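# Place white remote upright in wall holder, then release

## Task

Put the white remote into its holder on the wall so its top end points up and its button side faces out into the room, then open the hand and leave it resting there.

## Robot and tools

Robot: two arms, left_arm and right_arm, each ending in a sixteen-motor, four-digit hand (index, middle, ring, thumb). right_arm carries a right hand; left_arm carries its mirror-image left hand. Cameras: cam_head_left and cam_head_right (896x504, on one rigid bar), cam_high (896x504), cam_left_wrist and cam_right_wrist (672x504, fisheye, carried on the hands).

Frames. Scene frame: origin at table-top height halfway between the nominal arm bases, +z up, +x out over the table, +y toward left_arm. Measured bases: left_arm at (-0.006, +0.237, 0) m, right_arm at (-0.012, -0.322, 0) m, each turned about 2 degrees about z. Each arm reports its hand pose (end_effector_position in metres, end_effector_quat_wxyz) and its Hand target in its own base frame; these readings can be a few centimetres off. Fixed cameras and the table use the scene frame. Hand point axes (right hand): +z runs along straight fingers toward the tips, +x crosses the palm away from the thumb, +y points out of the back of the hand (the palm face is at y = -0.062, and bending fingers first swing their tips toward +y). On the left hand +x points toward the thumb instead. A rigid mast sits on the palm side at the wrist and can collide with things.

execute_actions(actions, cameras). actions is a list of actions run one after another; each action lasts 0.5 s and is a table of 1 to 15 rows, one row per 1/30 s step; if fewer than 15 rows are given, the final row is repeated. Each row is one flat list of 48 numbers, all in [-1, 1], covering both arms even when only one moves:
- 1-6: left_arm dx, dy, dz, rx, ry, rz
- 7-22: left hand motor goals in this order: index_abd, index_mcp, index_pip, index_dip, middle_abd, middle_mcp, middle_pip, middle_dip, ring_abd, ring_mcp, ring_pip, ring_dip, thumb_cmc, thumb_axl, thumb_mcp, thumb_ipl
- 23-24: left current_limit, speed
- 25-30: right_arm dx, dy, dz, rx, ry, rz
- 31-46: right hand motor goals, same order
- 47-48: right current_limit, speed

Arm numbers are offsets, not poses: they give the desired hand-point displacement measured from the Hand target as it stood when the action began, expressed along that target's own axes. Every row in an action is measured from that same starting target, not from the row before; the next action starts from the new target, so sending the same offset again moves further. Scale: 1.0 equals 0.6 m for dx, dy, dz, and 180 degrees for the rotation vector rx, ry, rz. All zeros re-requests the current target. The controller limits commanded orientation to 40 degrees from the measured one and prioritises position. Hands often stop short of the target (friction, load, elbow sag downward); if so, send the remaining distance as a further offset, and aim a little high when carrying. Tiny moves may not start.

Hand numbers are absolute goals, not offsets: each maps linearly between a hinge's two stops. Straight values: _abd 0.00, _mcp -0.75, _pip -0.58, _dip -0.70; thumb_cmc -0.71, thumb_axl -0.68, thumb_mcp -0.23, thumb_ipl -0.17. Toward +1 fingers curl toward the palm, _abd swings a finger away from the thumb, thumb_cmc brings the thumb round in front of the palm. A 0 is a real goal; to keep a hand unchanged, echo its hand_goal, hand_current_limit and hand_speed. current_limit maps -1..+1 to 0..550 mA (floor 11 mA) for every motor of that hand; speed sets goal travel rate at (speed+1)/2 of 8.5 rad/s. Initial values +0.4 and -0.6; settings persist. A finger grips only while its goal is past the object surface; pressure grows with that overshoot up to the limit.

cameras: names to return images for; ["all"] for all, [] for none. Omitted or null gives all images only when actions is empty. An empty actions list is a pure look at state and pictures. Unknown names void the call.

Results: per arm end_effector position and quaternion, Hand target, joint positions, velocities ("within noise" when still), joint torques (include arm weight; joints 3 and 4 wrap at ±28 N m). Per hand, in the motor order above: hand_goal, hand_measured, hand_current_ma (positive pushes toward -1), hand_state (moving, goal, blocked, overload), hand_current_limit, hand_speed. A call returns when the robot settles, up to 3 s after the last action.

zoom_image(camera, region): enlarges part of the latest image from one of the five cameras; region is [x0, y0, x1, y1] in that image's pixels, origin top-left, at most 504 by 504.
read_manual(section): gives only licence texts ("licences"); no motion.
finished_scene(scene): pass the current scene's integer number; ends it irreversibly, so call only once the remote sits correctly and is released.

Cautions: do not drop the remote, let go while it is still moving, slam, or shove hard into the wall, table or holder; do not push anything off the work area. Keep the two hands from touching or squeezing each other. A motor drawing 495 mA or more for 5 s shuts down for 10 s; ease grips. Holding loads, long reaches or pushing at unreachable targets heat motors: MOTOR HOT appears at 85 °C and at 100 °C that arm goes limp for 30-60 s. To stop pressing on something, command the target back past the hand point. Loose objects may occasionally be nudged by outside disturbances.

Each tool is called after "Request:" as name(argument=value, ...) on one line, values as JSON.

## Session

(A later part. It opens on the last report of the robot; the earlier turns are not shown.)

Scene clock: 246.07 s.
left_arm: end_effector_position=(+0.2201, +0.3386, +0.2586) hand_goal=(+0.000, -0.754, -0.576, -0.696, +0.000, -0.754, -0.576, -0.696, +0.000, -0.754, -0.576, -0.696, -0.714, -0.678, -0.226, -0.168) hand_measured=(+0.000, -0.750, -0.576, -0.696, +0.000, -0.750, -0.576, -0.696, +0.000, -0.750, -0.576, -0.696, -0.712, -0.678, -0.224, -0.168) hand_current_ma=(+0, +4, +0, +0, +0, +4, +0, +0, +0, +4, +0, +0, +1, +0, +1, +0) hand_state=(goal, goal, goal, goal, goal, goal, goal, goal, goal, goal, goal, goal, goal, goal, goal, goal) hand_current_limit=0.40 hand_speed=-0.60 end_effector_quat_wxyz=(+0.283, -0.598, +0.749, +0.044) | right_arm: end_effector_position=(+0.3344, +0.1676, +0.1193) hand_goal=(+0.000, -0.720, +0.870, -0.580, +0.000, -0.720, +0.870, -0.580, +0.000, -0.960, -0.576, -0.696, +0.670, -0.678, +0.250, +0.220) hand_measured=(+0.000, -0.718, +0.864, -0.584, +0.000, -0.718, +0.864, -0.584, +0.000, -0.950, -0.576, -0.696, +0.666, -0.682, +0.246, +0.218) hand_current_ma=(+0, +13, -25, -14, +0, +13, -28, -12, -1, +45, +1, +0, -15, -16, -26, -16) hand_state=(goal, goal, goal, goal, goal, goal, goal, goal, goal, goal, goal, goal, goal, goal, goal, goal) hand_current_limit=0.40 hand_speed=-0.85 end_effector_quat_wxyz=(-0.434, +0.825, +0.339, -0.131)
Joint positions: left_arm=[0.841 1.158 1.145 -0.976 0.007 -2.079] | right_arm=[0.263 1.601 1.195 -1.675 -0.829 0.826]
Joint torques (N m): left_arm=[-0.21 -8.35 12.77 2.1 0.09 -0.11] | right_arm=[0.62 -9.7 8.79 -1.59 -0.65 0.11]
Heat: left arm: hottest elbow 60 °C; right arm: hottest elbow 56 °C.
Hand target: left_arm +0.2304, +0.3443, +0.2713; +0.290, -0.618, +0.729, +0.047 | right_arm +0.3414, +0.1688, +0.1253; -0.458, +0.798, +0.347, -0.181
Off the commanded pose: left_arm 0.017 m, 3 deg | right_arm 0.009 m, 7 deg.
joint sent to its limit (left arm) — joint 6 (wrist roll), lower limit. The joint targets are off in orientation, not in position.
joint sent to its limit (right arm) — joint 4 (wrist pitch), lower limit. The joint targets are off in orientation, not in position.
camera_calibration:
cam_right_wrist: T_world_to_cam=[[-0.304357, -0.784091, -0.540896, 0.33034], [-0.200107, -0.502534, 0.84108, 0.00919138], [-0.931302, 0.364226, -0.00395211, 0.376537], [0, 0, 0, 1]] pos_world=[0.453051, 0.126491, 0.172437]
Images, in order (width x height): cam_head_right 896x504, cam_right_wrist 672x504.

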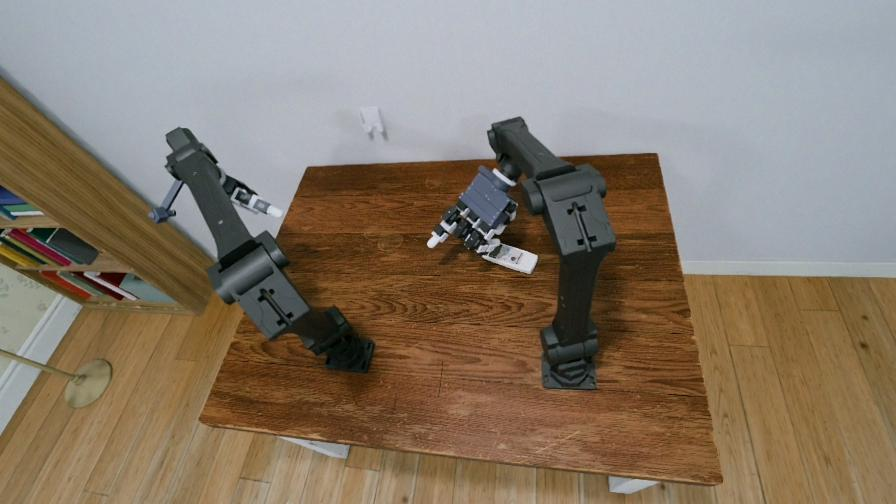

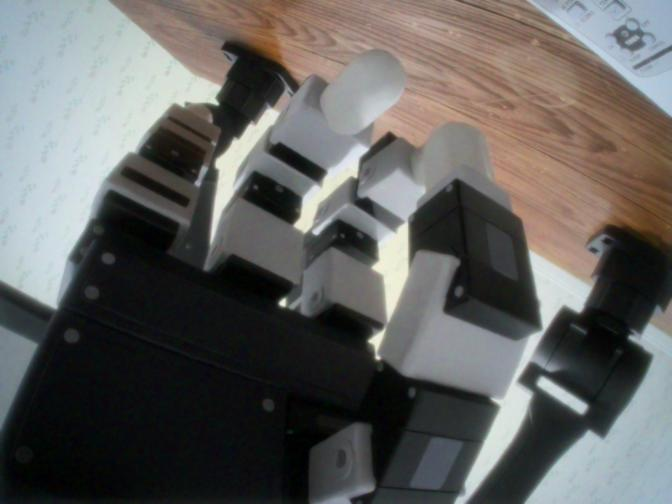

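Request:
zoom_image(camera="cam_head_right", region=[470, 225, 550, 285])

Request:
execute_actions(actions=[[[0,0,0,0,0,0,0,-0.754,-0.576,-0.696,0,-0.754,-0.576,-0.696,0,-0.754,-0.576,-0.696,-0.714,-0.678,-0.226,-0.168,0.4,-0.6,0,0,0,0,0,0,0,-0.959,0.591,-0.58,0,-0.959,0.591,-0.58,0,-0.959,-0.576,-0.696,0.671,-0.678,-0.226,0.103,0.4,-0.6]]], cameras=["cam_head_left","cam_high"])

Request:
zoom_image(camera="cam_head_left", region=[450, 215, 550, 285])

Request:
zoom_image(camera="cam_high", region=[270, 290, 370, 380])

Scaled by 6.300 from the camera's 896x504 image, which has a finer 1280x720 frame.

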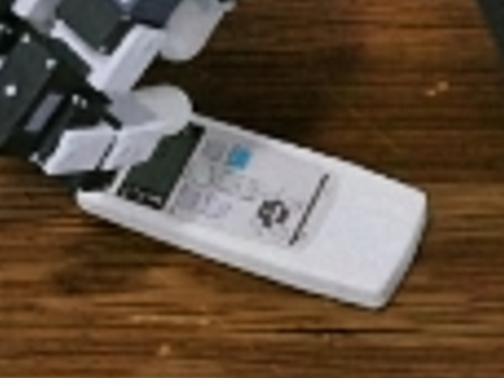

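Scene clock: 258.57 s.
left_arm: end_effector_position=(+0.2201, +0.3386, +0.2586) hand_goal=(+0.000, -0.754, -0.576, -0.696, +0.000, -0.754, -0.576, -0.696, +0.000, -0.754, -0.576, -0.696, -0.714, -0.678, -0.226, -0.168) hand_measured=(+0.000, -0.750, -0.576, -0.696, +0.000, -0.750, -0.576, -0.696, +0.000, -0.750, -0.576, -0.696, -0.712, -0.678, -0.224, -0.168) hand_current_ma=(+0, +4, +0, +0, +0, +4, +0, +0, +0, +4, +0, +0, +1, +0, +1, +0) hand_state=(goal, goal, goal, goal, goal, goal, goal, goal, goal, goal, goal, goal, goal, goal, goal, goal) hand_current_limit=0.40 hand_speed=-0.60 end_effector_quat_wxyz=(+0.283, -0.598, +0.749, +0.044) | right_arm: end_effector_position=(+0.3342, +0.1675, +0.1193) hand_goal=(+0.000, -0.960, +0.590, -0.580, +0.000, -0.960, +0.590, -0.580, +0.000, -0.960, -0.576, -0.696, +0.670, -0.678, -0.226, +0.102) hand_measured=(+0.000, -0.942, +0.592, -0.584, +0.000, -0.942, +0.592, -0.582, +0.000, -0.950, -0.576, -0.696, +0.666, -0.680, -0.220, +0.104) hand_current_ma=(+0, +89, +10, -13, +0, +89, +12, -11, -1, +45, +1, +0, -15, -14, +36, +10) hand_state=(goal, goal, goal, goal, goal, goal, goal, goal, goal, goal, goal, goal, goal, goal, goal, goal) hand_current_limit=0.40 hand_speed=-0.60 end_effector_quat_wxyz=(-0.434, +0.825, +0.338, -0.132)
Joint positions: left_arm=[0.841 1.158 1.145 -0.976 0.007 -2.079] | right_arm=[0.263 1.601 1.195 -1.675 -0.829 0.828]
Joint torques (N m): left_arm=[-0.5 -8.7 12.82 2.04 0.1 -0.11] | right_arm=[0.67 -9.58 8.75 -1.62 -0.67 0.1]
Heat: left arm: hottest elbow 61 °C; right arm: hottest elbow 56 °C.
Hand target: left_arm +0.2304, +0.3443, +0.2713; +0.290, -0.618, +0.729, +0.047 | right_arm +0.3414, +0.1688, +0.1253; -0.458, +0.798, +0.347, -0.182
Off the commanded pose: left_arm 0.017 m, 3 deg | right_arm 0.009 m, 7 deg.
joint sent to its limit (left arm) — joint 6 (wrist roll), lower limit. The joint targets are off in orientation, not in position.
joint sent to its limit (right arm) — joint 4 (wrist pitch), lower limit. The joint targets are off in orientation, not in position.
Images, in order (width x height): cam_head_left 896x504, cam_high 896x504.

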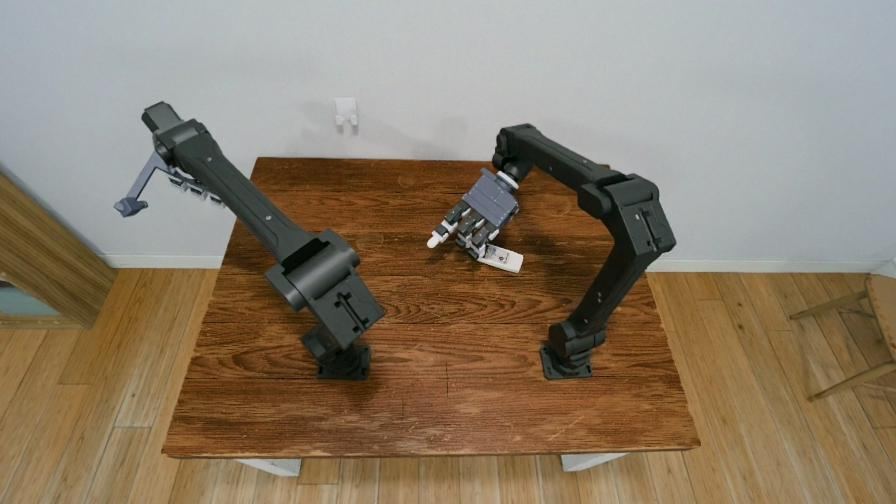

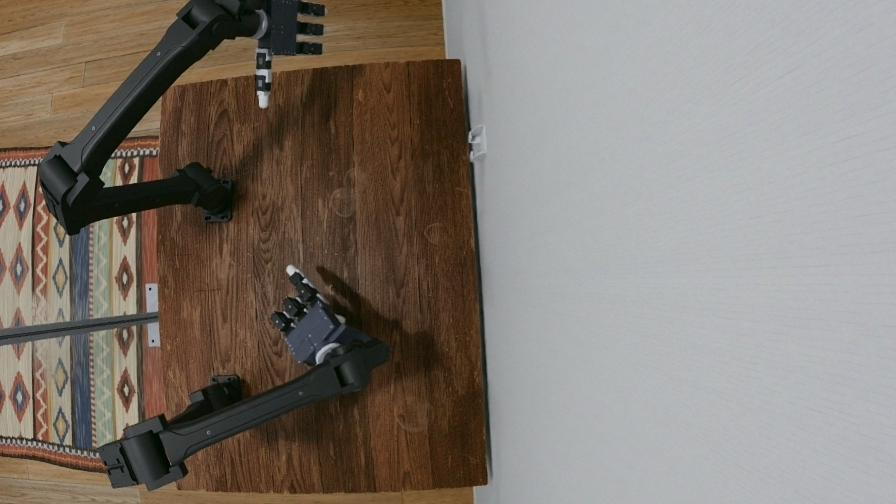

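Scaled by 5.040 from the camera's 896x504 image, which has a finer 1280x720 frame.

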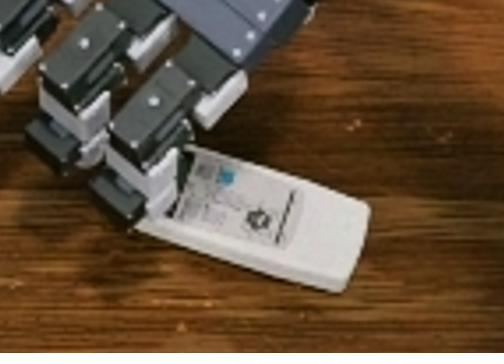

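Scaled by 5.040 from the camera's 896x504 image, which has a finer 1280x720 frame.

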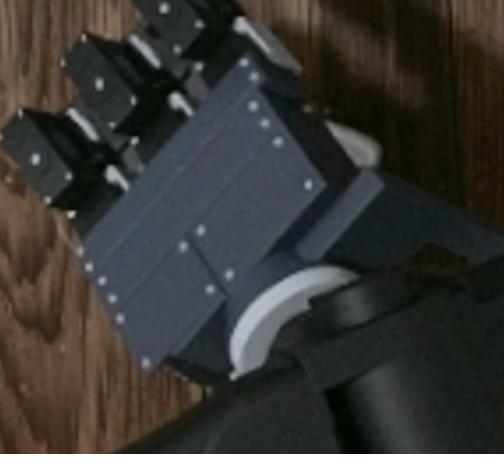

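Request:
execute_actions(actions=[[[0,0,0,0,0,0,0,-0.754,-0.576,-0.696,0,-0.754,-0.576,-0.696,0,-0.754,-0.576,-0.696,-0.714,-0.678,-0.226,-0.168,0.4,-0.6,-0.0055,0.0348,0.0395,0.0013,-0.0405,-0.0243,0,-0.959,0.591,-0.58,0,-0.959,0.591,-0.58,0,-0.959,-0.576,-0.696,0.671,-0.678,-0.226,0.103,0.4,-0.6]],[[0,0,0,0,0,0,0,-0.754,-0.576,-0.696,0,-0.754,-0.576,-0.696,0,-0.754,-0.576,-0.696,-0.714,-0.678,-0.226,-0.168,0.4,-0.6,-0.002,0.0643,0.0385,0,0,0,0,-0.959,0.591,-0.58,0,-0.959,0.591,-0.58,0,-0.959,-0.576,-0.696,0.671,-0.678,-0.226,0.103,0.4,-0.6]]], cameras=["cam_head_right","cam_right_wrist"])

Request:
zoom_image(camera="cam_head_right", region=[430, 170, 570, 300])

Scene clock: 284.20 s.
left_arm: end_effector_position=(+0.2201, +0.3386, +0.2586) hand_goal=(+0.000, -0.754, -0.576, -0.696, +0.000, -0.754, -0.576, -0.696, +0.000, -0.754, -0.576, -0.696, -0.714, -0.678, -0.226, -0.168) hand_measured=(+0.000, -0.750, -0.576, -0.696, +0.000, -0.750, -0.576, -0.696, +0.000, -0.750, -0.576, -0.696, -0.712, -0.678, -0.224, -0.168) hand_current_ma=(+0, +4, +0, +0, +0, +4, +0, +0, +0, +4, +0, +0, +1, +0, +1, +0) hand_state=(goal, goal, goal, goal, goal, goal, goal, goal, goal, goal, goal, goal, goal, goal, goal, goal) hand_current_limit=0.40 hand_speed=-0.60 end_effector_quat_wxyz=(+0.283, -0.598, +0.749, +0.044) | right_arm: end_effector_position=(+0.3320, +0.1718, +0.0464) hand_goal=(+0.000, -0.960, +0.590, -0.580, +0.000, -0.960, +0.590, -0.580, +0.000, -0.960, -0.576, -0.696, +0.670, -0.678, -0.226, +0.102) hand_measured=(+0.000, -0.942, +0.592, -0.584, +0.000, -0.942, +0.592, -0.582, +0.000, -0.950, -0.576, -0.696, +0.666, -0.680, -0.220, +0.104) hand_current_ma=(+0, +82, +10, -13, +0, +83, +11, -11, -1, +45, +1, +0, -14, -13, +33, +10) hand_state=(goal, goal, goal, goal, goal, goal, goal, goal, goal, goal, goal, goal, goal, goal, goal, goal) hand_current_limit=0.40 hand_speed=-0.60 end_effector_quat_wxyz=(-0.430, +0.788, +0.395, -0.195)
Joint positions: left_arm=[0.841 1.158 1.145 -0.976 0.007 -2.079] | right_arm=[0.293 1.789 1.191 -1.675 -0.758 0.644]
Joint torques (N m): left_arm=[-0.32 -8.47 12.74 1.99 0.11 -0.13] | right_arm=[0.91 -11.75 6.05 -1.98 -0.51 -0.17]
Heat: left arm: hottest elbow 61 °C; right arm: hottest elbow 57 °C.
Hand target: left_arm +0.2304, +0.3443, +0.2713; +0.290, -0.618, +0.729, +0.047 | right_arm +0.3329, +0.1737, +0.0500; -0.443, +0.770, +0.405, -0.215
Off the commanded pose: left_arm 0.017 m, 3 deg | right_arm 0.004 m, 4 deg.
joint sent to its limit (left arm) — joint 6 (wrist roll), lower limit. The joint targets are off in orientation, not in position.
joint sent to its limit (right arm) — joint 4 (wrist pitch), lower limit. The joint targets are off in orientation, not in position.
camera_calibration:
cam_right_wrist: T_world_to_cam=[[-0.197294, -0.829779, -0.522056, 0.26481], [-0.0557907, -0.522157, 0.851023, 0.0270996], [-0.978756, 0.197027, 0.0567241, 0.414188], [0, 0, 0, 1]] pos_world=[0.459146, 0.152278, 0.0916891]
Images, in order (width x height): cam_head_right 896x504, cam_right_wrist 672x504.

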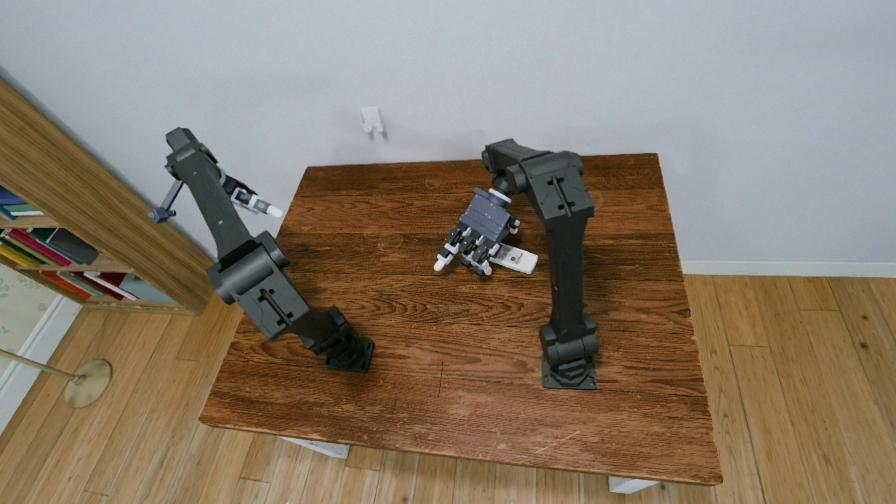

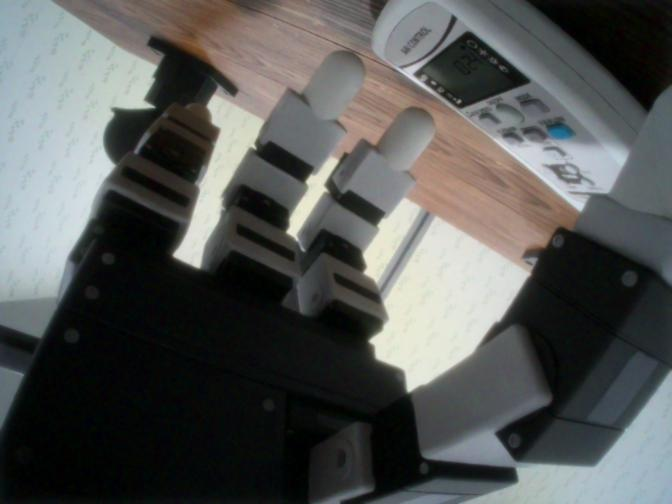

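Scaled by 3.600 from the camera's 896x504 image, which has a finer 1280x720 frame.

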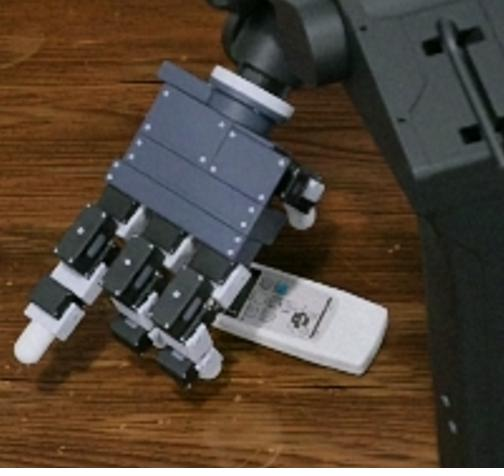

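Request:
execute_actions(actions=[[[0,0,0,0,0,0,0,-0.754,-0.576,-0.696,0,-0.754,-0.576,-0.696,0,-0.754,-0.576,-0.696,-0.714,-0.678,-0.226,-0.168,0.4,-0.6,-0.0136,0.0167,0.0071,0,0,0,0,-0.959,0.591,-0.58,0,-0.959,0.591,-0.58,0,-0.959,-0.576,-0.696,0.671,-0.678,-0.226,0.103,0.4,-0.6]],[[0,0,0,0,0,0,0,-0.754,-0.576,-0.696,0,-0.754,-0.576,-0.696,0,-0.754,-0.576,-0.696,-0.714,-0.678,-0.226,-0.168,0.4,-0.6,0,0,0,0,0,0,0,-0.85,0.66,-0.58,0,-0.85,0.66,-0.58,0,-0.959,-0.576,-0.696,0.671,-0.678,-0.12,0.103,0.4,-0.8]]], cameras=["cam_head_right","cam_right_wrist"])

Request:
zoom_image(camera="cam_head_right", region=[430, 170, 570, 300])

Scene clock: 297.63 s.
left_arm: end_effector_position=(+0.2201, +0.3386, +0.2586) hand_goal=(+0.000, -0.754, -0.576, -0.696, +0.000, -0.754, -0.576, -0.696, +0.000, -0.754, -0.576, -0.696, -0.714, -0.678, -0.226, -0.168) hand_measured=(+0.000, -0.750, -0.576, -0.696, +0.000, -0.750, -0.576, -0.696, +0.000, -0.750, -0.576, -0.696, -0.712, -0.678, -0.224, -0.168) hand_current_ma=(+0, +4, +0, +0, +0, +4, +0, +0, +0, +4, +0, +0, +1, +0, +1, +0) hand_state=(goal, goal, goal, goal, goal, goal, goal, goal, goal, goal, goal, goal, goal, goal, goal, goal) hand_current_limit=0.40 hand_speed=-0.60 end_effector_quat_wxyz=(+0.283, -0.598, +0.749, +0.044) | right_arm: end_effector_position=(+0.3308, +0.1712, +0.0423) hand_goal=(+0.000, -0.850, +0.660, -0.580, +0.000, -0.850, +0.660, -0.580, +0.000, -0.960, -0.576, -0.696, +0.670, -0.678, -0.120, +0.102) hand_measured=(+0.000, -0.846, +0.656, -0.584, +0.000, -0.846, +0.656, -0.582, +0.000, -0.950, -0.576, -0.696, +0.666, -0.680, -0.120, +0.104) hand_current_ma=(+0, +21, -16, -13, +0, +22, -18, -11, -1, +45, +1, +0, -14, -13, -5, +10) hand_state=(goal, goal, goal, goal, goal, goal, goal, goal, goal, goal, goal, goal, goal, goal, goal, goal) hand_current_limit=0.40 hand_speed=-0.80 end_effector_quat_wxyz=(-0.430, +0.781, +0.408, -0.195)
Joint positions: left_arm=[0.841 1.158 1.145 -0.976 0.007 -2.079] | right_arm=[0.293 1.794 1.184 -1.675 -0.749 0.61]
Joint torques (N m): left_arm=[-0.79 -8.06 12.82 2.17 0.07 -0.12] | right_arm=[-0.5 -10.64 5.34 -2 -0.47 -0.16]
Heat: left arm: hottest elbow 62 °C; right arm: hottest elbow 56 °C.
Hand target: left_arm +0.2304, +0.3443, +0.2713; +0.290, -0.618, +0.729, +0.047 | right_arm +0.3296, +0.1664, +0.0391; -0.443, +0.770, +0.405, -0.215
Off the commanded pose: left_arm 0.017 m, 3 deg | right_arm 0.006 m, 3 deg.
joint sent to its limit (left arm) — joint 6 (wrist roll), lower limit. The joint targets are off in orientation, not in position.
joint sent to its limit (right arm) — joint 4 (wrist pitch), lower limit. The joint targets still meet the commanded pose.
camera_calibration:
cam_right_wrist: T_world_to_cam=[[-0.171874, -0.828091, -0.533596, 0.253726], [-0.0497651, -0.533667, 0.844229, 0.0304677], [-0.983861, 0.171656, 0.0505135, 0.419706], [0, 0, 0, 1]] pos_world=[0.458057, 0.154323, 0.0884647]
Images, in order (width x height): cam_head_right 896x504, cam_right_wrist 672x504.

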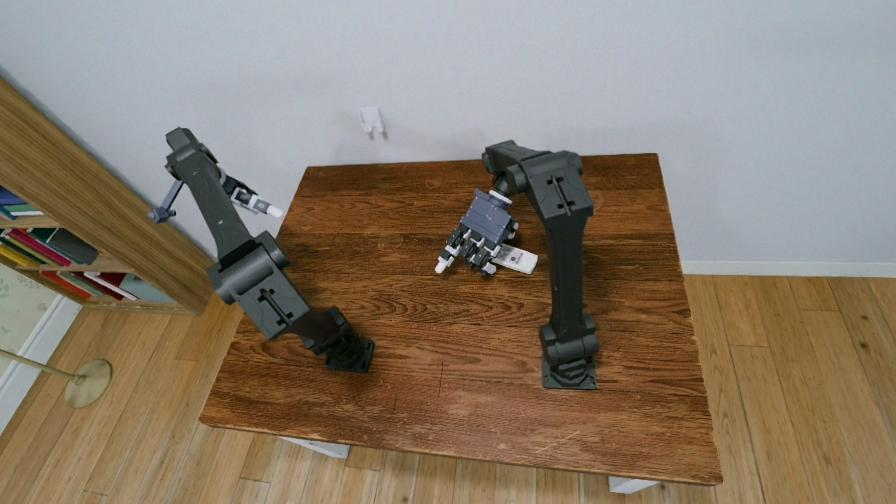

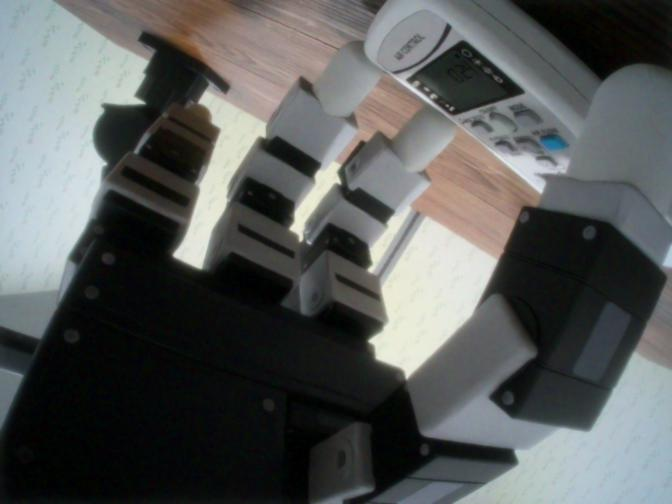

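Scaled by 3.600 from the camera's 896x504 image, which has a finer 1280x720 frame.

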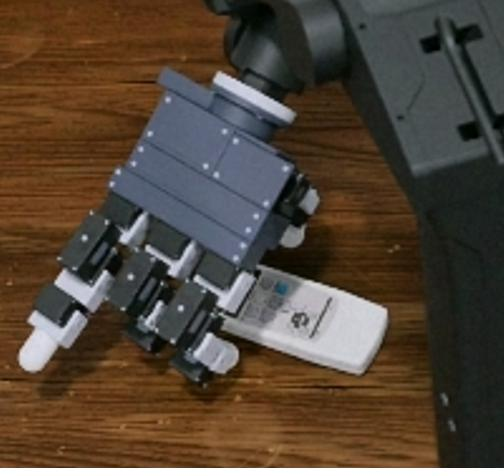

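Request:
execute_actions(actions=[[[0,0,0,0,0,0,0,-0.754,-0.576,-0.696,0,-0.754,-0.576,-0.696,0,-0.754,-0.576,-0.696,-0.714,-0.678,-0.226,-0.168,0.4,-0.6,-0.0205,0.014,0.0013,0,0,0,0,-0.85,0.66,-0.58,0,-0.85,0.66,-0.58,0,-0.959,-0.576,-0.696,0.671,-0.678,-0.12,0.103,0.4,-0.8]]], cameras=["cam_right_wrist"])

Scene clock: 302.97 s.
left_arm: end_effector_position=(+0.2201, +0.3386, +0.2586) hand_goal=(+0.000, -0.754, -0.576, -0.696, +0.000, -0.754, -0.576, -0.696, +0.000, -0.754, -0.576, -0.696, -0.714, -0.678, -0.226, -0.168) hand_measured=(+0.000, -0.750, -0.576, -0.696, +0.000, -0.750, -0.576, -0.696, +0.000, -0.750, -0.576, -0.696, -0.712, -0.678, -0.224, -0.168) hand_current_ma=(+0, +4, +0, +0, +0, +4, +0, +0, +0, +4, +0, +0, +1, +0, +1, +0) hand_state=(goal, goal, goal, goal, goal, goal, goal, goal, goal, goal, goal, goal, goal, goal, goal, goal) hand_current_limit=0.40 hand_speed=-0.60 end_effector_quat_wxyz=(+0.283, -0.598, +0.749, +0.044) | right_arm: end_effector_position=(+0.3260, +0.1592, +0.0336) hand_goal=(+0.000, -0.850, +0.660, -0.580, +0.000, -0.850, +0.660, -0.580, +0.000, -0.960, -0.576, -0.696, +0.670, -0.678, -0.120, +0.102) hand_measured=(+0.000, -0.846, +0.656, -0.582, +0.000, -0.844, +0.656, -0.582, +0.000, -0.950, -0.576, -0.696, +0.666, -0.680, -0.120, +0.104) hand_current_ma=(+0, +22, -13, -11, +0, +23, -18, -11, -1, +45, +1, +0, -13, -13, -5, +10) hand_state=(goal, goal, goal, goal, goal, goal, goal, goal, goal, goal, goal, goal, goal, goal, goal, goal) hand_current_limit=0.40 hand_speed=-0.80 end_effector_quat_wxyz=(-0.432, +0.779, +0.407, -0.201)
Joint positions: left_arm=[0.841 1.158 1.145 -0.976 0.007 -2.079] | right_arm=[0.269 1.804 1.161 -1.675 -0.732 0.579]
Joint torques (N m): left_arm=[-0.44 -7.94 12.75 2.07 0.1 -0.1] | right_arm=[-0.56 -10.52 5.22 -2.06 -0.44 -0.17]
Heat: left arm: hottest elbow 62 °C; right arm: hottest elbow 55 °C.
Hand target: left_arm +0.2304, +0.3443, +0.2713; +0.290, -0.618, +0.729, +0.047 | right_arm +0.3254, +0.1545, +0.0310; -0.443, +0.770, +0.405, -0.215
Off the commanded pose: left_arm 0.017 m, 3 deg | right_arm 0.005 m, 2 deg.
joint sent to its limit (left arm) — joint 6 (wrist roll), lower limit. The joint targets are off in orientation, not in position.
joint sent to its limit (right arm) — joint 4 (wrist pitch), lower limit. The joint targets still meet the commanded pose.
camera_calibration:
cam_right_wrist: T_world_to_cam=[[-0.174333, -0.829431, -0.530709, 0.239208], [-0.0374715, -0.532984, 0.845295, 0.026996], [-0.983974, 0.167249, 0.0618364, 0.417839], [0, 0, 0, 1]] pos_world=[0.453855, 0.142912, 0.0782925]
Images, in order (width x height): cam_right_wrist 672x504.

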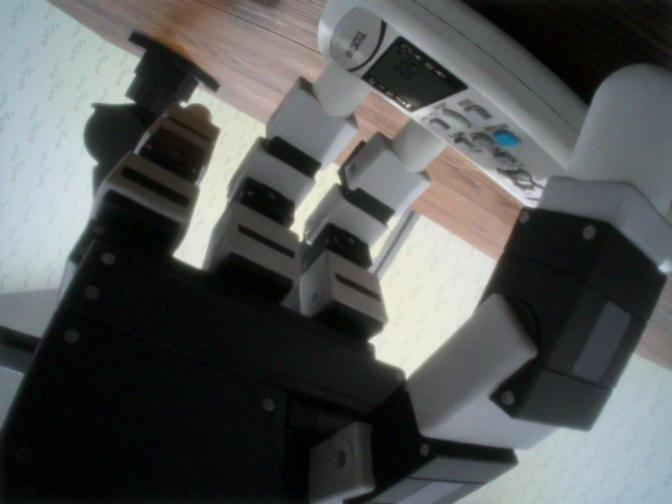

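Request:
execute_actions(actions=[[[0,0,0,0,0,0,0,-0.754,-0.576,-0.696,0,-0.754,-0.576,-0.696,0,-0.754,-0.576,-0.696,-0.714,-0.678,-0.226,-0.168,0.4,-0.6,0.003,-0.003,-0.0017,0,0,0,0,-0.80,0.70,-0.58,0,-0.80,0.70,-0.58,0,-0.959,-0.576,-0.696,0.671,-0.678,-0.05,0.14,0.4,-0.85]],[[0,0,0,0,0,0,0,-0.754,-0.576,-0.696,0,-0.754,-0.576,-0.696,0,-0.754,-0.576,-0.696,-0.714,-0.678,-0.226,-0.168,0.4,-0.6,0,0,0,0,0,0,0,-0.77,0.76,-0.58,0,-0.77,0.76,-0.58,0,-0.959,-0.576,-0.696,0.671,-0.678,0.04,0.16,0.4,-0.85]],[[0,0,0,0,0,0,0,-0.754,-0.576,-0.696,0,-0.754,-0.576,-0.696,0,-0.754,-0.576,-0.696,-0.714,-0.678,-0.226,-0.168,0.4,-0.6,0,0,0,0,0,0,0,-0.72,0.87,-0.58,0,-0.72,0.87,-0.58,0,-0.959,-0.576,-0.696,0.671,-0.678,0.25,0.22,0.4,-0.85]],[[0,0,0,0,0,0,0,-0.754,-0.576,-0.696,0,-0.754,-0.576,-0.696,0,-0.754,-0.576,-0.696,-0.714,-0.678,-0.226,-0.168,0.4,-0.6,0,0,0,0,0,0,0,-0.72,0.87,-0.58,0,-0.72,0.87,-0.58,0,-0.959,-0.576,-0.696,0.671,-0.678,0.25,0.22,0.4,-0.85]]], cameras=["cam_head_right","cam_right_wrist"])

Request:
zoom_image(camera="cam_head_right", region=[430, 170, 570, 300])

Scene clock: 319.27 s.
left_arm: end_effector_position=(+0.2201, +0.3386, +0.2586) hand_goal=(+0.000, -0.754, -0.576, -0.696, +0.000, -0.754, -0.576, -0.696, +0.000, -0.754, -0.576, -0.696, -0.714, -0.678, -0.226, -0.168) hand_measured=(+0.000, -0.750, -0.576, -0.696, +0.000, -0.750, -0.576, -0.696, +0.000, -0.750, -0.576, -0.696, -0.712, -0.678, -0.224, -0.168) hand_current_ma=(+0, +4, +0, +0, +0, +4, +0, +0, +0, +4, +0, +0, +1, +0, +1, +0) hand_state=(goal, goal, goal, goal, goal, goal, goal, goal, goal, goal, goal, goal, goal, goal, goal, goal) hand_current_limit=0.40 hand_speed=-0.60 end_effector_quat_wxyz=(+0.283, -0.598, +0.749, +0.044) | right_arm: end_effector_position=(+0.3261, +0.1591, +0.0336) hand_goal=(+0.000, -0.720, +0.870, -0.580, +0.000, -0.720, +0.870, -0.580, +0.000, -0.960, -0.576, -0.696, +0.670, -0.678, +0.250, +0.220) hand_measured=(+0.000, -0.778, +0.798, -0.594, +0.000, -0.772, +0.808, -0.590, +0.000, -0.950, -0.576, -0.696, +0.664, -0.680, -0.044, +0.150) hand_current_ma=(+0, -287, -335, -66, +0, -259, -287, -41, -1, +45, +1, +0, -28, -9, -385, -385) hand_state=(goal, blocked, blocked, goal, goal, blocked, blocked, goal, goal, goal, goal, goal, goal, goal, blocked, blocked) hand_current_limit=0.40 hand_speed=-0.85 end_effector_quat_wxyz=(-0.432, +0.779, +0.407, -0.201)
Joint positions: left_arm=[0.841 1.158 1.145 -0.976 0.007 -2.079] | right_arm=[0.269 1.804 1.161 -1.675 -0.731 0.579]
Joint torques (N m): left_arm=[-0.67 -8.35 12.66 2.15 0.11 -0.1] | right_arm=[-0.26 -10.87 5.48 -2.06 -0.51 -0.12]
Heat: left arm: hottest elbow 62 °C; right arm: hottest elbow 54 °C.
Hand target: left_arm +0.2304, +0.3443, +0.2713; +0.290, -0.618, +0.729, +0.047 | right_arm +0.3264, +0.1559, +0.0331; -0.443, +0.770, +0.405, -0.215
Off the commanded pose: left_arm 0.017 m, 3 deg | right_arm 0.003 m, 2 deg.
joint sent to its limit (left arm) — joint 6 (wrist roll), lower limit. The joint targets are off in orientation, not in position.
joint sent to its limit (right arm) — joint 4 (wrist pitch), lower limit. The joint targets still meet the commanded pose.
camera_calibration:
cam_right_wrist: T_world_to_cam=[[-0.173752, -0.829542, -0.530727, 0.238977], [-0.0374513, -0.532968, 0.845306, 0.0269875], [-0.984077, 0.16675, 0.0615367, 0.418079], [0, 0, 0, 1]] pos_world=[0.453956, 0.142911, 0.0782918]
Images, in order (width x height): cam_head_right 896x504, cam_right_wrist 672x504.

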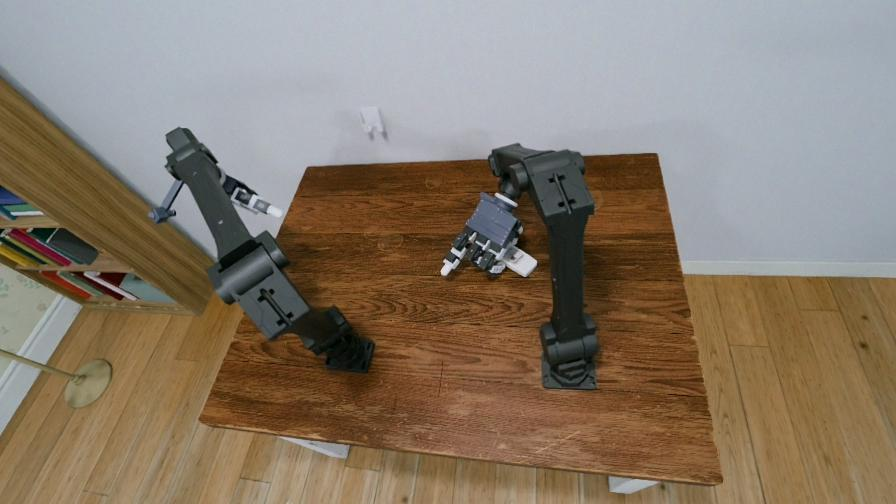

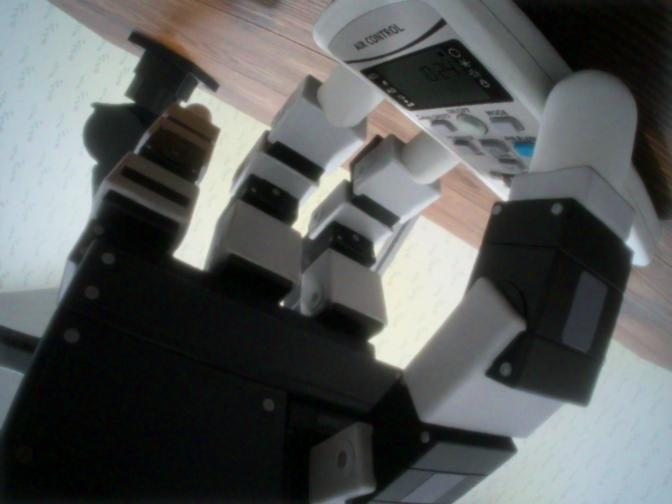

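Scaled by 3.600 from the camera's 896x504 image, which has a finer 1280x720 frame.

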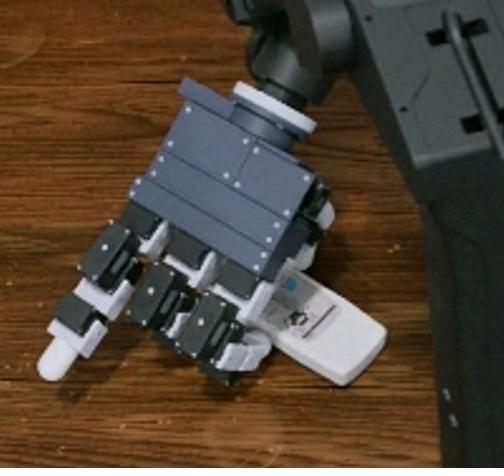

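Request:
execute_actions(actions=[[[0,0,0,0,0,0,0,-0.754,-0.576,-0.696,0,-0.754,-0.576,-0.696,0,-0.754,-0.576,-0.696,-0.714,-0.678,-0.226,-0.168,0.4,-0.6,0,0,0,0,0,0,0,-0.88,0.64,-0.58,0,-0.88,0.64,-0.58,0,-0.959,-0.576,-0.696,0.671,-0.678,-0.15,0.103,0.4,-0.7]],[[0,0,0,0,0,0,0,-0.754,-0.576,-0.696,0,-0.754,-0.576,-0.696,0,-0.754,-0.576,-0.696,-0.714,-0.678,-0.226,-0.168,0.4,-0.6,0.0345,-0.004,0.0083,0,0,0,0,-0.88,0.64,-0.58,0,-0.88,0.64,-0.58,0,-0.959,-0.576,-0.696,0.671,-0.678,-0.15,0.103,0.4,-0.7]]], cameras=["cam_right_wrist"])

Scene clock: 336.70 s.
left_arm: end_effector_position=(+0.2201, +0.3386, +0.2586) hand_goal=(+0.000, -0.754, -0.576, -0.696, +0.000, -0.754, -0.576, -0.696, +0.000, -0.754, -0.576, -0.696, -0.714, -0.678, -0.226, -0.168) hand_measured=(+0.000, -0.750, -0.576, -0.696, +0.000, -0.750, -0.576, -0.696, +0.000, -0.750, -0.576, -0.696, -0.712, -0.678, -0.224, -0.168) hand_current_ma=(+0, +4, +0, +0, +0, +4, +0, +0, +0, +4, +0, +0, +1, +0, +1, +0) hand_state=(goal, goal, goal, goal, goal, goal, goal, goal, goal, goal, goal, goal, goal, goal, goal, goal) hand_current_limit=0.40 hand_speed=-0.60 end_effector_quat_wxyz=(+0.283, -0.598, +0.749, +0.044) | right_arm: end_effector_position=(+0.3244, +0.1640, +0.0316) hand_goal=(+0.000, -0.880, +0.640, -0.580, +0.000, -0.880, +0.640, -0.580, +0.000, -0.960, -0.576, -0.696, +0.670, -0.678, -0.150, +0.102) hand_measured=(+0.000, -0.862, +0.654, -0.572, -0.002, -0.862, +0.654, -0.574, +0.000, -0.950, -0.576, -0.696, +0.666, -0.680, -0.144, +0.104) hand_current_ma=(+0, +85, +64, +31, -8, +81, +64, +25, -1, +45, +1, +0, -14, -9, +28, +10) hand_state=(goal, goal, goal, goal, goal, goal, goal, goal, goal, goal, goal, goal, goal, goal, goal, goal) hand_current_limit=0.40 hand_speed=-0.70 end_effector_quat_wxyz=(-0.438, +0.780, +0.396, -0.207)
Joint positions: left_arm=[0.841 1.158 1.145 -0.976 0.007 -2.079] | right_arm=[0.276 1.818 1.168 -1.68 -0.751 0.595]
Joint torques (N m): left_arm=[-0.73 -7.94 12.81 2.02 0.11 -0.11] | right_arm=[2.26 -9.99 8.03 -1.85 -0.81 0.01]
Heat: left arm: hottest elbow 63 °C; right arm: hottest elbow 54 °C.
Hand target: left_arm +0.2304, +0.3443, +0.2713; +0.290, -0.618, +0.729, +0.047 | right_arm +0.3340, +0.1760, +0.0332; -0.443, +0.770, +0.405, -0.215
Off the commanded pose: left_arm 0.017 m, 3 deg | right_arm 0.015 m, 2 deg.
joint sent to its limit (left arm) — joint 6 (wrist roll), lower limit. The joint targets are off in orientation, not in position.
joint sent to its limit (right arm) — joint 4 (wrist pitch), lower limit. The joint targets still meet the commanded pose.
camera_calibration:
cam_right_wrist: T_world_to_cam=[[-0.199185, -0.826682, -0.526234, 0.249384], [-0.0248106, -0.532568, 0.846024, 0.0270804], [-0.979648, 0.181572, 0.0855691, 0.411064], [0, 0, 0, 1]] pos_world=[0.453043, 0.145946, 0.0731493]
Images, in order (width x height): cam_right_wrist 672x504.

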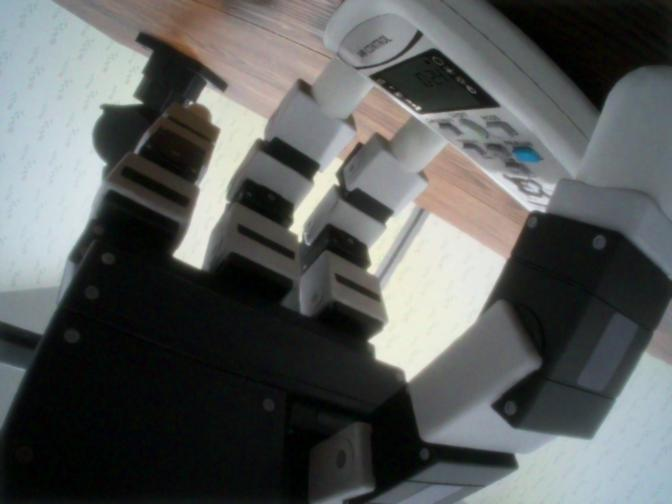

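Request:
execute_actions(actions=[[[0,0,0,0,0,0,0,-0.754,-0.576,-0.696,0,-0.754,-0.576,-0.696,0,-0.754,-0.576,-0.696,-0.714,-0.678,-0.226,-0.168,0.4,-0.6,0.013,-0.0079,0.001,0,0,0,0,-0.88,0.64,-0.58,0,-0.88,0.64,-0.58,0,-0.959,-0.576,-0.696,0.671,-0.678,-0.15,0.103,0.4,-0.7]]], cameras=["cam_right_wrist"])

Scene clock: 342.43 s.
left_arm: end_effector_position=(+0.2201, +0.3386, +0.2586) hand_goal=(+0.000, -0.754, -0.576, -0.696, +0.000, -0.754, -0.576, -0.696, +0.000, -0.754, -0.576, -0.696, -0.714, -0.678, -0.226, -0.168) hand_measured=(+0.000, -0.750, -0.576, -0.696, +0.000, -0.750, -0.576, -0.696, +0.000, -0.750, -0.576, -0.696, -0.712, -0.678, -0.224, -0.168) hand_current_ma=(+0, +4, +0, +0, +0, +4, +0, +0, +0, +4, +0, +0, +1, +0, +1, +0) hand_state=(goal, goal, goal, goal, goal, goal, goal, goal, goal, goal, goal, goal, goal, goal, goal, goal) hand_current_limit=0.40 hand_speed=-0.60 end_effector_quat_wxyz=(+0.283, -0.598, +0.749, +0.044) | right_arm: end_effector_position=(+0.3248, +0.1767, +0.0335) hand_goal=(+0.000, -0.880, +0.640, -0.580, +0.000, -0.880, +0.640, -0.580, +0.000, -0.960, -0.576, -0.696, +0.670, -0.678, -0.150, +0.102) hand_measured=(+0.000, -0.862, +0.642, -0.578, -0.002, -0.862, +0.642, -0.578, +0.000, -0.950, -0.576, -0.696, +0.666, -0.680, -0.146, +0.104) hand_current_ma=(+0, +85, +9, +11, -8, +81, +11, +10, -1, +45, +1, +0, -13, -9, +27, +10) hand_state=(goal, goal, goal, goal, goal, goal, goal, goal, goal, goal, goal, goal, goal, goal, goal, goal) hand_current_limit=0.40 hand_speed=-0.70 end_effector_quat_wxyz=(-0.440, +0.776, +0.401, -0.207)
Joint positions: left_arm=[0.841 1.158 1.145 -0.976 0.007 -2.079] | right_arm=[0.303 1.823 1.182 -1.68 -0.768 0.603]
Joint torques (N m): left_arm=[-1.03 -7.94 12.85 2.1 0.12 -0.11] | right_arm=[1.55 -10.64 8.13 -1.84 -0.6 0.08]
Heat: left arm: hottest elbow 63 °C; right arm: hottest elbow 54 °C.
Hand target: left_arm +0.2304, +0.3443, +0.2713; +0.290, -0.618, +0.729, +0.047 | right_arm +0.3361, +0.1839, +0.0373; -0.443, +0.770, +0.405, -0.215
Off the commanded pose: left_arm 0.017 m, 3 deg | right_arm 0.014 m, 1 deg.
joint sent to its limit (left arm) — joint 6 (wrist roll), lower limit. The joint targets are off in orientation, not in position.
joint sent to its limit (right arm) — joint 4 (wrist pitch), lower limit. The joint targets still meet the commanded pose.
camera_calibration:
cam_right_wrist: T_world_to_cam=[[-0.189793, -0.824496, -0.533091, 0.257776], [-0.0196772, -0.539656, 0.841656, 0.0319583], [-0.981627, 0.17023, 0.086199, 0.411556], [0, 0, 0, 1]] pos_world=[0.453547, 0.159723, 0.0750444]
Images, in order (width x height): cam_right_wrist 672x504.

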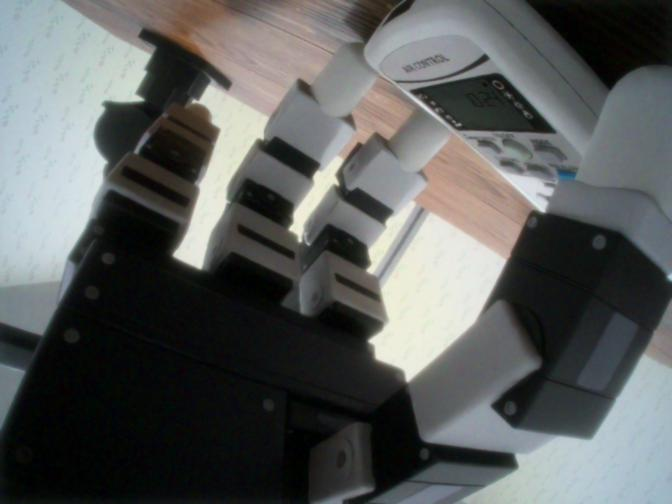

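Request:
execute_actions(actions=[[[0,0,0,0,0,0,0,-0.754,-0.576,-0.696,0,-0.754,-0.576,-0.696,0,-0.754,-0.576,-0.696,-0.714,-0.678,-0.226,-0.168,0.4,-0.6,-0.004,0.004,0.001,0,0,0,0,-0.82,0.68,-0.58,0,-0.82,0.68,-0.58,0,-0.959,-0.576,-0.696,0.671,-0.678,-0.07,0.13,0.4,-0.8]],[[0,0,0,0,0,0,0,-0.754,-0.576,-0.696,0,-0.754,-0.576,-0.696,0,-0.754,-0.576,-0.696,-0.714,-0.678,-0.226,-0.168,0.4,-0.6,0,0,0,0,0,0,0,-0.77,0.76,-0.58,0,-0.77,0.76,-0.58,0,-0.959,-0.576,-0.696,0.671,-0.678,0.04,0.16,0.4,-0.85]],[[0,0,0,0,0,0,0,-0.754,-0.576,-0.696,0,-0.754,-0.576,-0.696,0,-0.754,-0.576,-0.696,-0.714,-0.678,-0.226,-0.168,0.4,-0.6,0,0,0,0,0,0,0,-0.72,0.87,-0.58,0,-0.72,0.87,-0.58,0,-0.959,-0.576,-0.696,0.671,-0.678,0.25,0.22,0.4,-0.85]],[[0,0,0,0,0,0,0,-0.754,-0.576,-0.696,0,-0.754,-0.576,-0.696,0,-0.754,-0.576,-0.696,-0.714,-0.678,-0.226,-0.168,0.4,-0.6,0,0,0,0,0,0,0,-0.72,0.87,-0.58,0,-0.72,0.87,-0.58,0,-0.959,-0.576,-0.696,0.671,-0.678,0.25,0.22,0.4,-0.85]]], cameras=["cam_head_right","cam_right_wrist"])

Request:
zoom_image(camera="cam_head_right", region=[430, 170, 570, 300])

Scene clock: 355.37 s.
left_arm: end_effector_position=(+0.2201, +0.3386, +0.2586) hand_goal=(+0.000, -0.754, -0.576, -0.696, +0.000, -0.754, -0.576, -0.696, +0.000, -0.754, -0.576, -0.696, -0.714, -0.678, -0.226, -0.168) hand_measured=(+0.000, -0.750, -0.576, -0.696, +0.000, -0.750, -0.576, -0.696, +0.000, -0.750, -0.576, -0.696, -0.712, -0.678, -0.224, -0.168) hand_current_ma=(+0, +4, +0, +0, +0, +4, +0, +0, +0, +4, +0, +0, +1, +0, +1, +0) hand_state=(goal, goal, goal, goal, goal, goal, goal, goal, goal, goal, goal, goal, goal, goal, goal, goal) hand_current_limit=0.40 hand_speed=-0.60 end_effector_quat_wxyz=(+0.283, -0.598, +0.749, +0.044) | right_arm: end_effector_position=(+0.3241, +0.1765, +0.0313) hand_goal=(+0.000, -0.720, +0.870, -0.580, +0.000, -0.720, +0.870, -0.580, +0.000, -0.960, -0.576, -0.696, +0.670, -0.678, +0.250, +0.220) hand_measured=(+0.000, -0.756, +0.812, -0.594, -0.002, -0.794, +0.764, -0.592, +0.000, -0.950, -0.576, -0.696, +0.654, -0.688, -0.044, +0.150) hand_current_ma=(+0, -176, -269, -59, -7, -376, -385, -50, -1, +45, +1, +0, -71, -48, -385, -385) hand_state=(goal, blocked, blocked, goal, goal, blocked, blocked, goal, goal, goal, goal, goal, goal, goal, blocked, blocked) hand_current_limit=0.40 hand_speed=-0.85 end_effector_quat_wxyz=(-0.441, +0.776, +0.400, -0.210)
Joint positions: left_arm=[0.841 1.158 1.145 -0.976 0.007 -2.079] | right_arm=[0.303 1.829 1.182 -1.68 -0.768 0.604]
Joint torques (N m): left_arm=[-0.73 -8.53 12.74 2.15 0.1 -0.09] | right_arm=[1.08 -10.81 7.8 -1.84 -0.47 0.03]
Heat: left arm: hottest elbow 63 °C; right arm: hottest elbow 55 °C.
Hand target: left_arm +0.2304, +0.3443, +0.2713; +0.290, -0.618, +0.729, +0.047 | right_arm +0.3353, +0.1816, +0.0348; -0.443, +0.770, +0.405, -0.215
Off the commanded pose: left_arm 0.017 m, 3 deg | right_arm 0.013 m, 1 deg.
joint sent to its limit (left arm) — joint 6 (wrist roll), lower limit. The joint targets are off in orientation, not in position.
joint sent to its limit (right arm) — joint 4 (wrist pitch), lower limit. The joint targets still meet the commanded pose.
camera_calibration:
cam_right_wrist: T_world_to_cam=[[-0.193384, -0.825633, -0.530032, 0.257532], [-0.0143812, -0.537786, 0.842959, 0.0315619], [-0.981018, 0.170637, 0.0921254, 0.410685], [0, 0, 0, 1]] pos_world=[0.453146, 0.159523, 0.0720603]
Images, in order (width x height): cam_head_right 896x504, cam_right_wrist 672x504.

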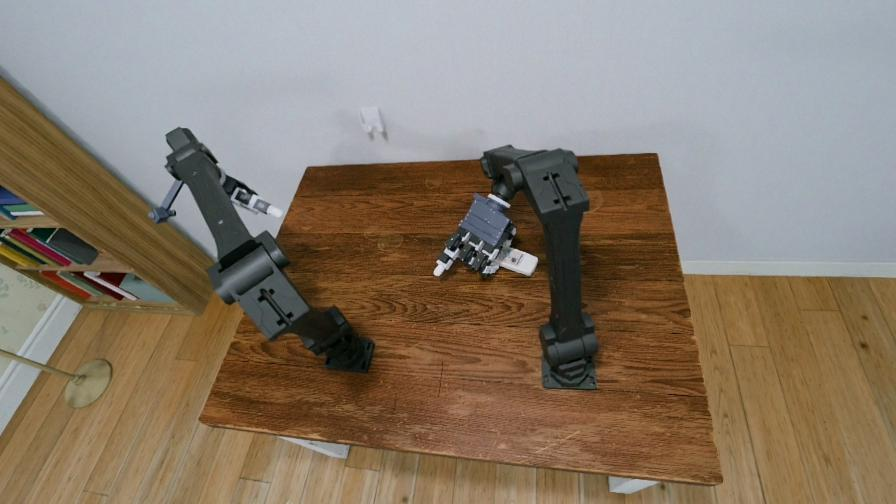

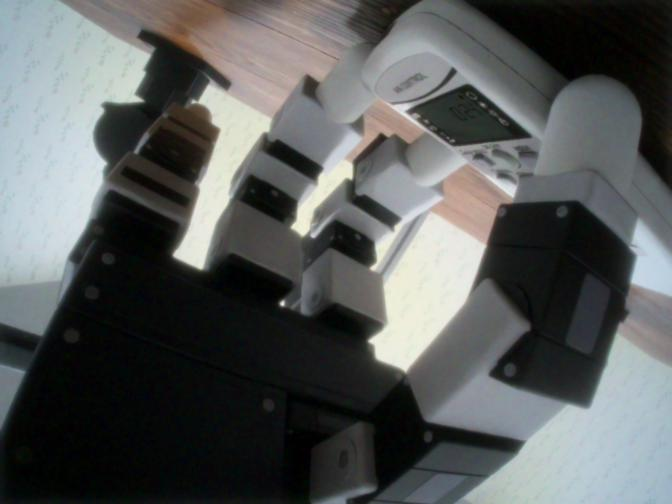

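Scaled by 3.600 from the camera's 896x504 image, which has a finer 1280x720 frame.

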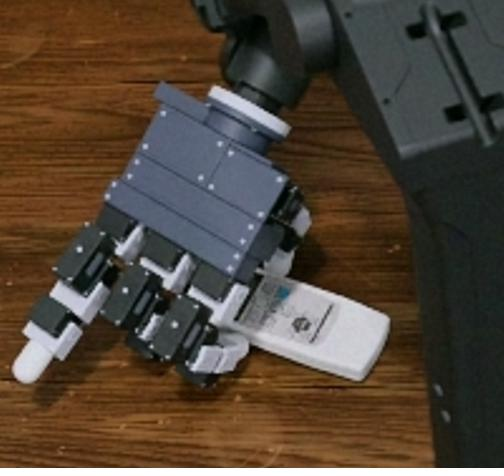

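Request:
execute_actions(actions=[[[0,0,0,0,0,0,0,-0.754,-0.576,-0.696,0,-0.754,-0.576,-0.696,0,-0.754,-0.576,-0.696,-0.714,-0.678,-0.226,-0.168,0.4,-0.6,0.0014,-0.0428,-0.0257,0,0,0,0,-0.72,0.87,-0.58,0,-0.72,0.87,-0.58,0,-0.959,-0.576,-0.696,0.671,-0.678,0.25,0.22,0.4,-0.85]]], cameras=["cam_head_right","cam_right_wrist"])

Request:
zoom_image(camera="cam_head_right", region=[430, 170, 570, 300])

Scene clock: 362.57 s.
left_arm: end_effector_position=(+0.2201, +0.3386, +0.2586) hand_goal=(+0.000, -0.754, -0.576, -0.696, +0.000, -0.754, -0.576, -0.696, +0.000, -0.754, -0.576, -0.696, -0.714, -0.678, -0.226, -0.168) hand_measured=(+0.000, -0.750, -0.576, -0.696, +0.000, -0.750, -0.576, -0.696, +0.000, -0.750, -0.576, -0.696, -0.712, -0.678, -0.224, -0.168) hand_current_ma=(+0, +4, +0, +0, +0, +4, +0, +0, +0, +4, +0, +0, +1, +0, +1, +0) hand_state=(goal, goal, goal, goal, goal, goal, goal, goal, goal, goal, goal, goal, goal, goal, goal, goal) hand_current_limit=0.40 hand_speed=-0.60 end_effector_quat_wxyz=(+0.283, -0.598, +0.749, +0.044) | right_arm: end_effector_position=(+0.3267, +0.1754, +0.0544) hand_goal=(+0.000, -0.720, +0.870, -0.580, +0.000, -0.720, +0.870, -0.580, +0.000, -0.960, -0.576, -0.696, +0.670, -0.678, +0.250, +0.220) hand_measured=(+0.000, -0.756, +0.820, -0.594, -0.002, -0.794, +0.776, -0.592, +0.000, -0.950, -0.576, -0.696, +0.650, -0.690, -0.046, +0.150) hand_current_ma=(+0, -176, -228, -59, -7, -376, -385, -52, -1, +45, +1, +0, -90, -60, -385, -385) hand_state=(goal, blocked, blocked, goal, goal, blocked, blocked, goal, goal, goal, goal, goal, goal, goal, blocked, blocked) hand_current_limit=0.40 hand_speed=-0.85 end_effector_quat_wxyz=(-0.431, +0.787, +0.397, -0.192)
Joint positions: left_arm=[0.841 1.158 1.145 -0.976 0.007 -2.079] | right_arm=[0.303 1.764 1.182 -1.68 -0.768 0.651]
Joint torques (N m): left_arm=[-0.56 -8.12 12.75 2.14 0.11 -0.1] | right_arm=[1.67 -11.87 7.91 -1.73 -0.56 0.13]
Heat: left arm: hottest elbow 63 °C; right arm: hottest elbow 56 °C.
Hand target: left_arm +0.2304, +0.3443, +0.2713; +0.290, -0.618, +0.729, +0.047 | right_arm +0.3353, +0.1816, +0.0647; -0.443, +0.770, +0.405, -0.215
Off the commanded pose: left_arm 0.017 m, 3 deg | right_arm 0.015 m, 4 deg.
joint sent to its limit (left arm) — joint 6 (wrist roll), lower limit. The joint targets are off in orientation, not in position.
joint sent to its limit (right arm) — joint 4 (wrist pitch), lower limit. The joint targets are off in orientation, not in position.
camera_calibration:
cam_right_wrist: T_world_to_cam=[[-0.194337, -0.826888, -0.527721, 0.269724], [-0.0601453, -0.526921, 0.847783, 0.0242515], [-0.979089, 0.196495, 0.0526667, 0.40831], [0, 0, 0, 1]] pos_world=[0.453648, 0.155579, 0.100275]
Images, in order (width x height): cam_head_right 896x504, cam_right_wrist 672x504.

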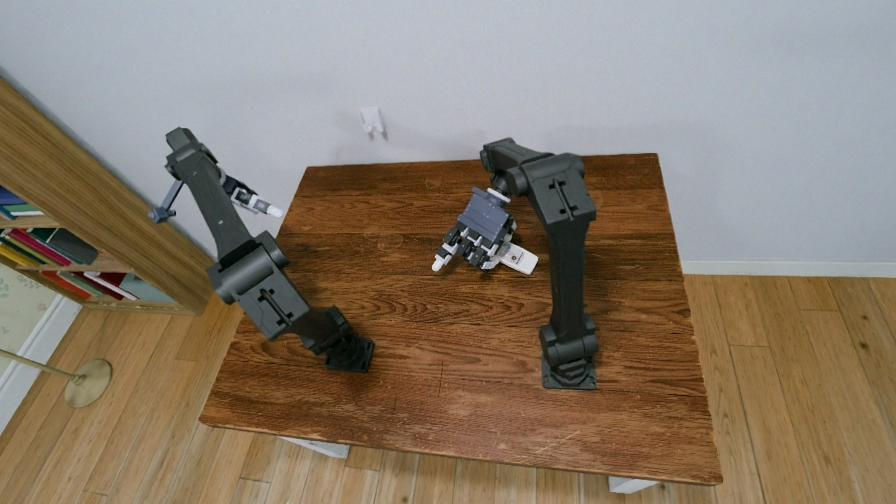

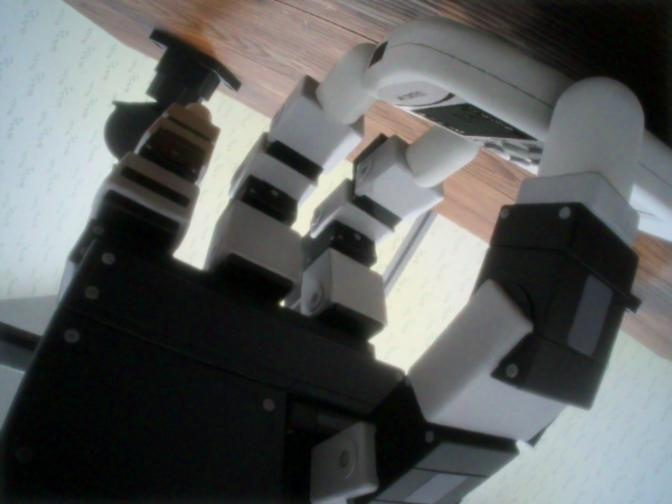

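Scaled by 3.600 from the camera's 896x504 image, which has a finer 1280x720 frame.

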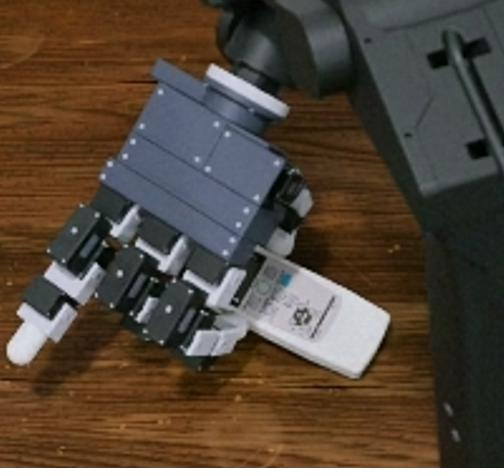

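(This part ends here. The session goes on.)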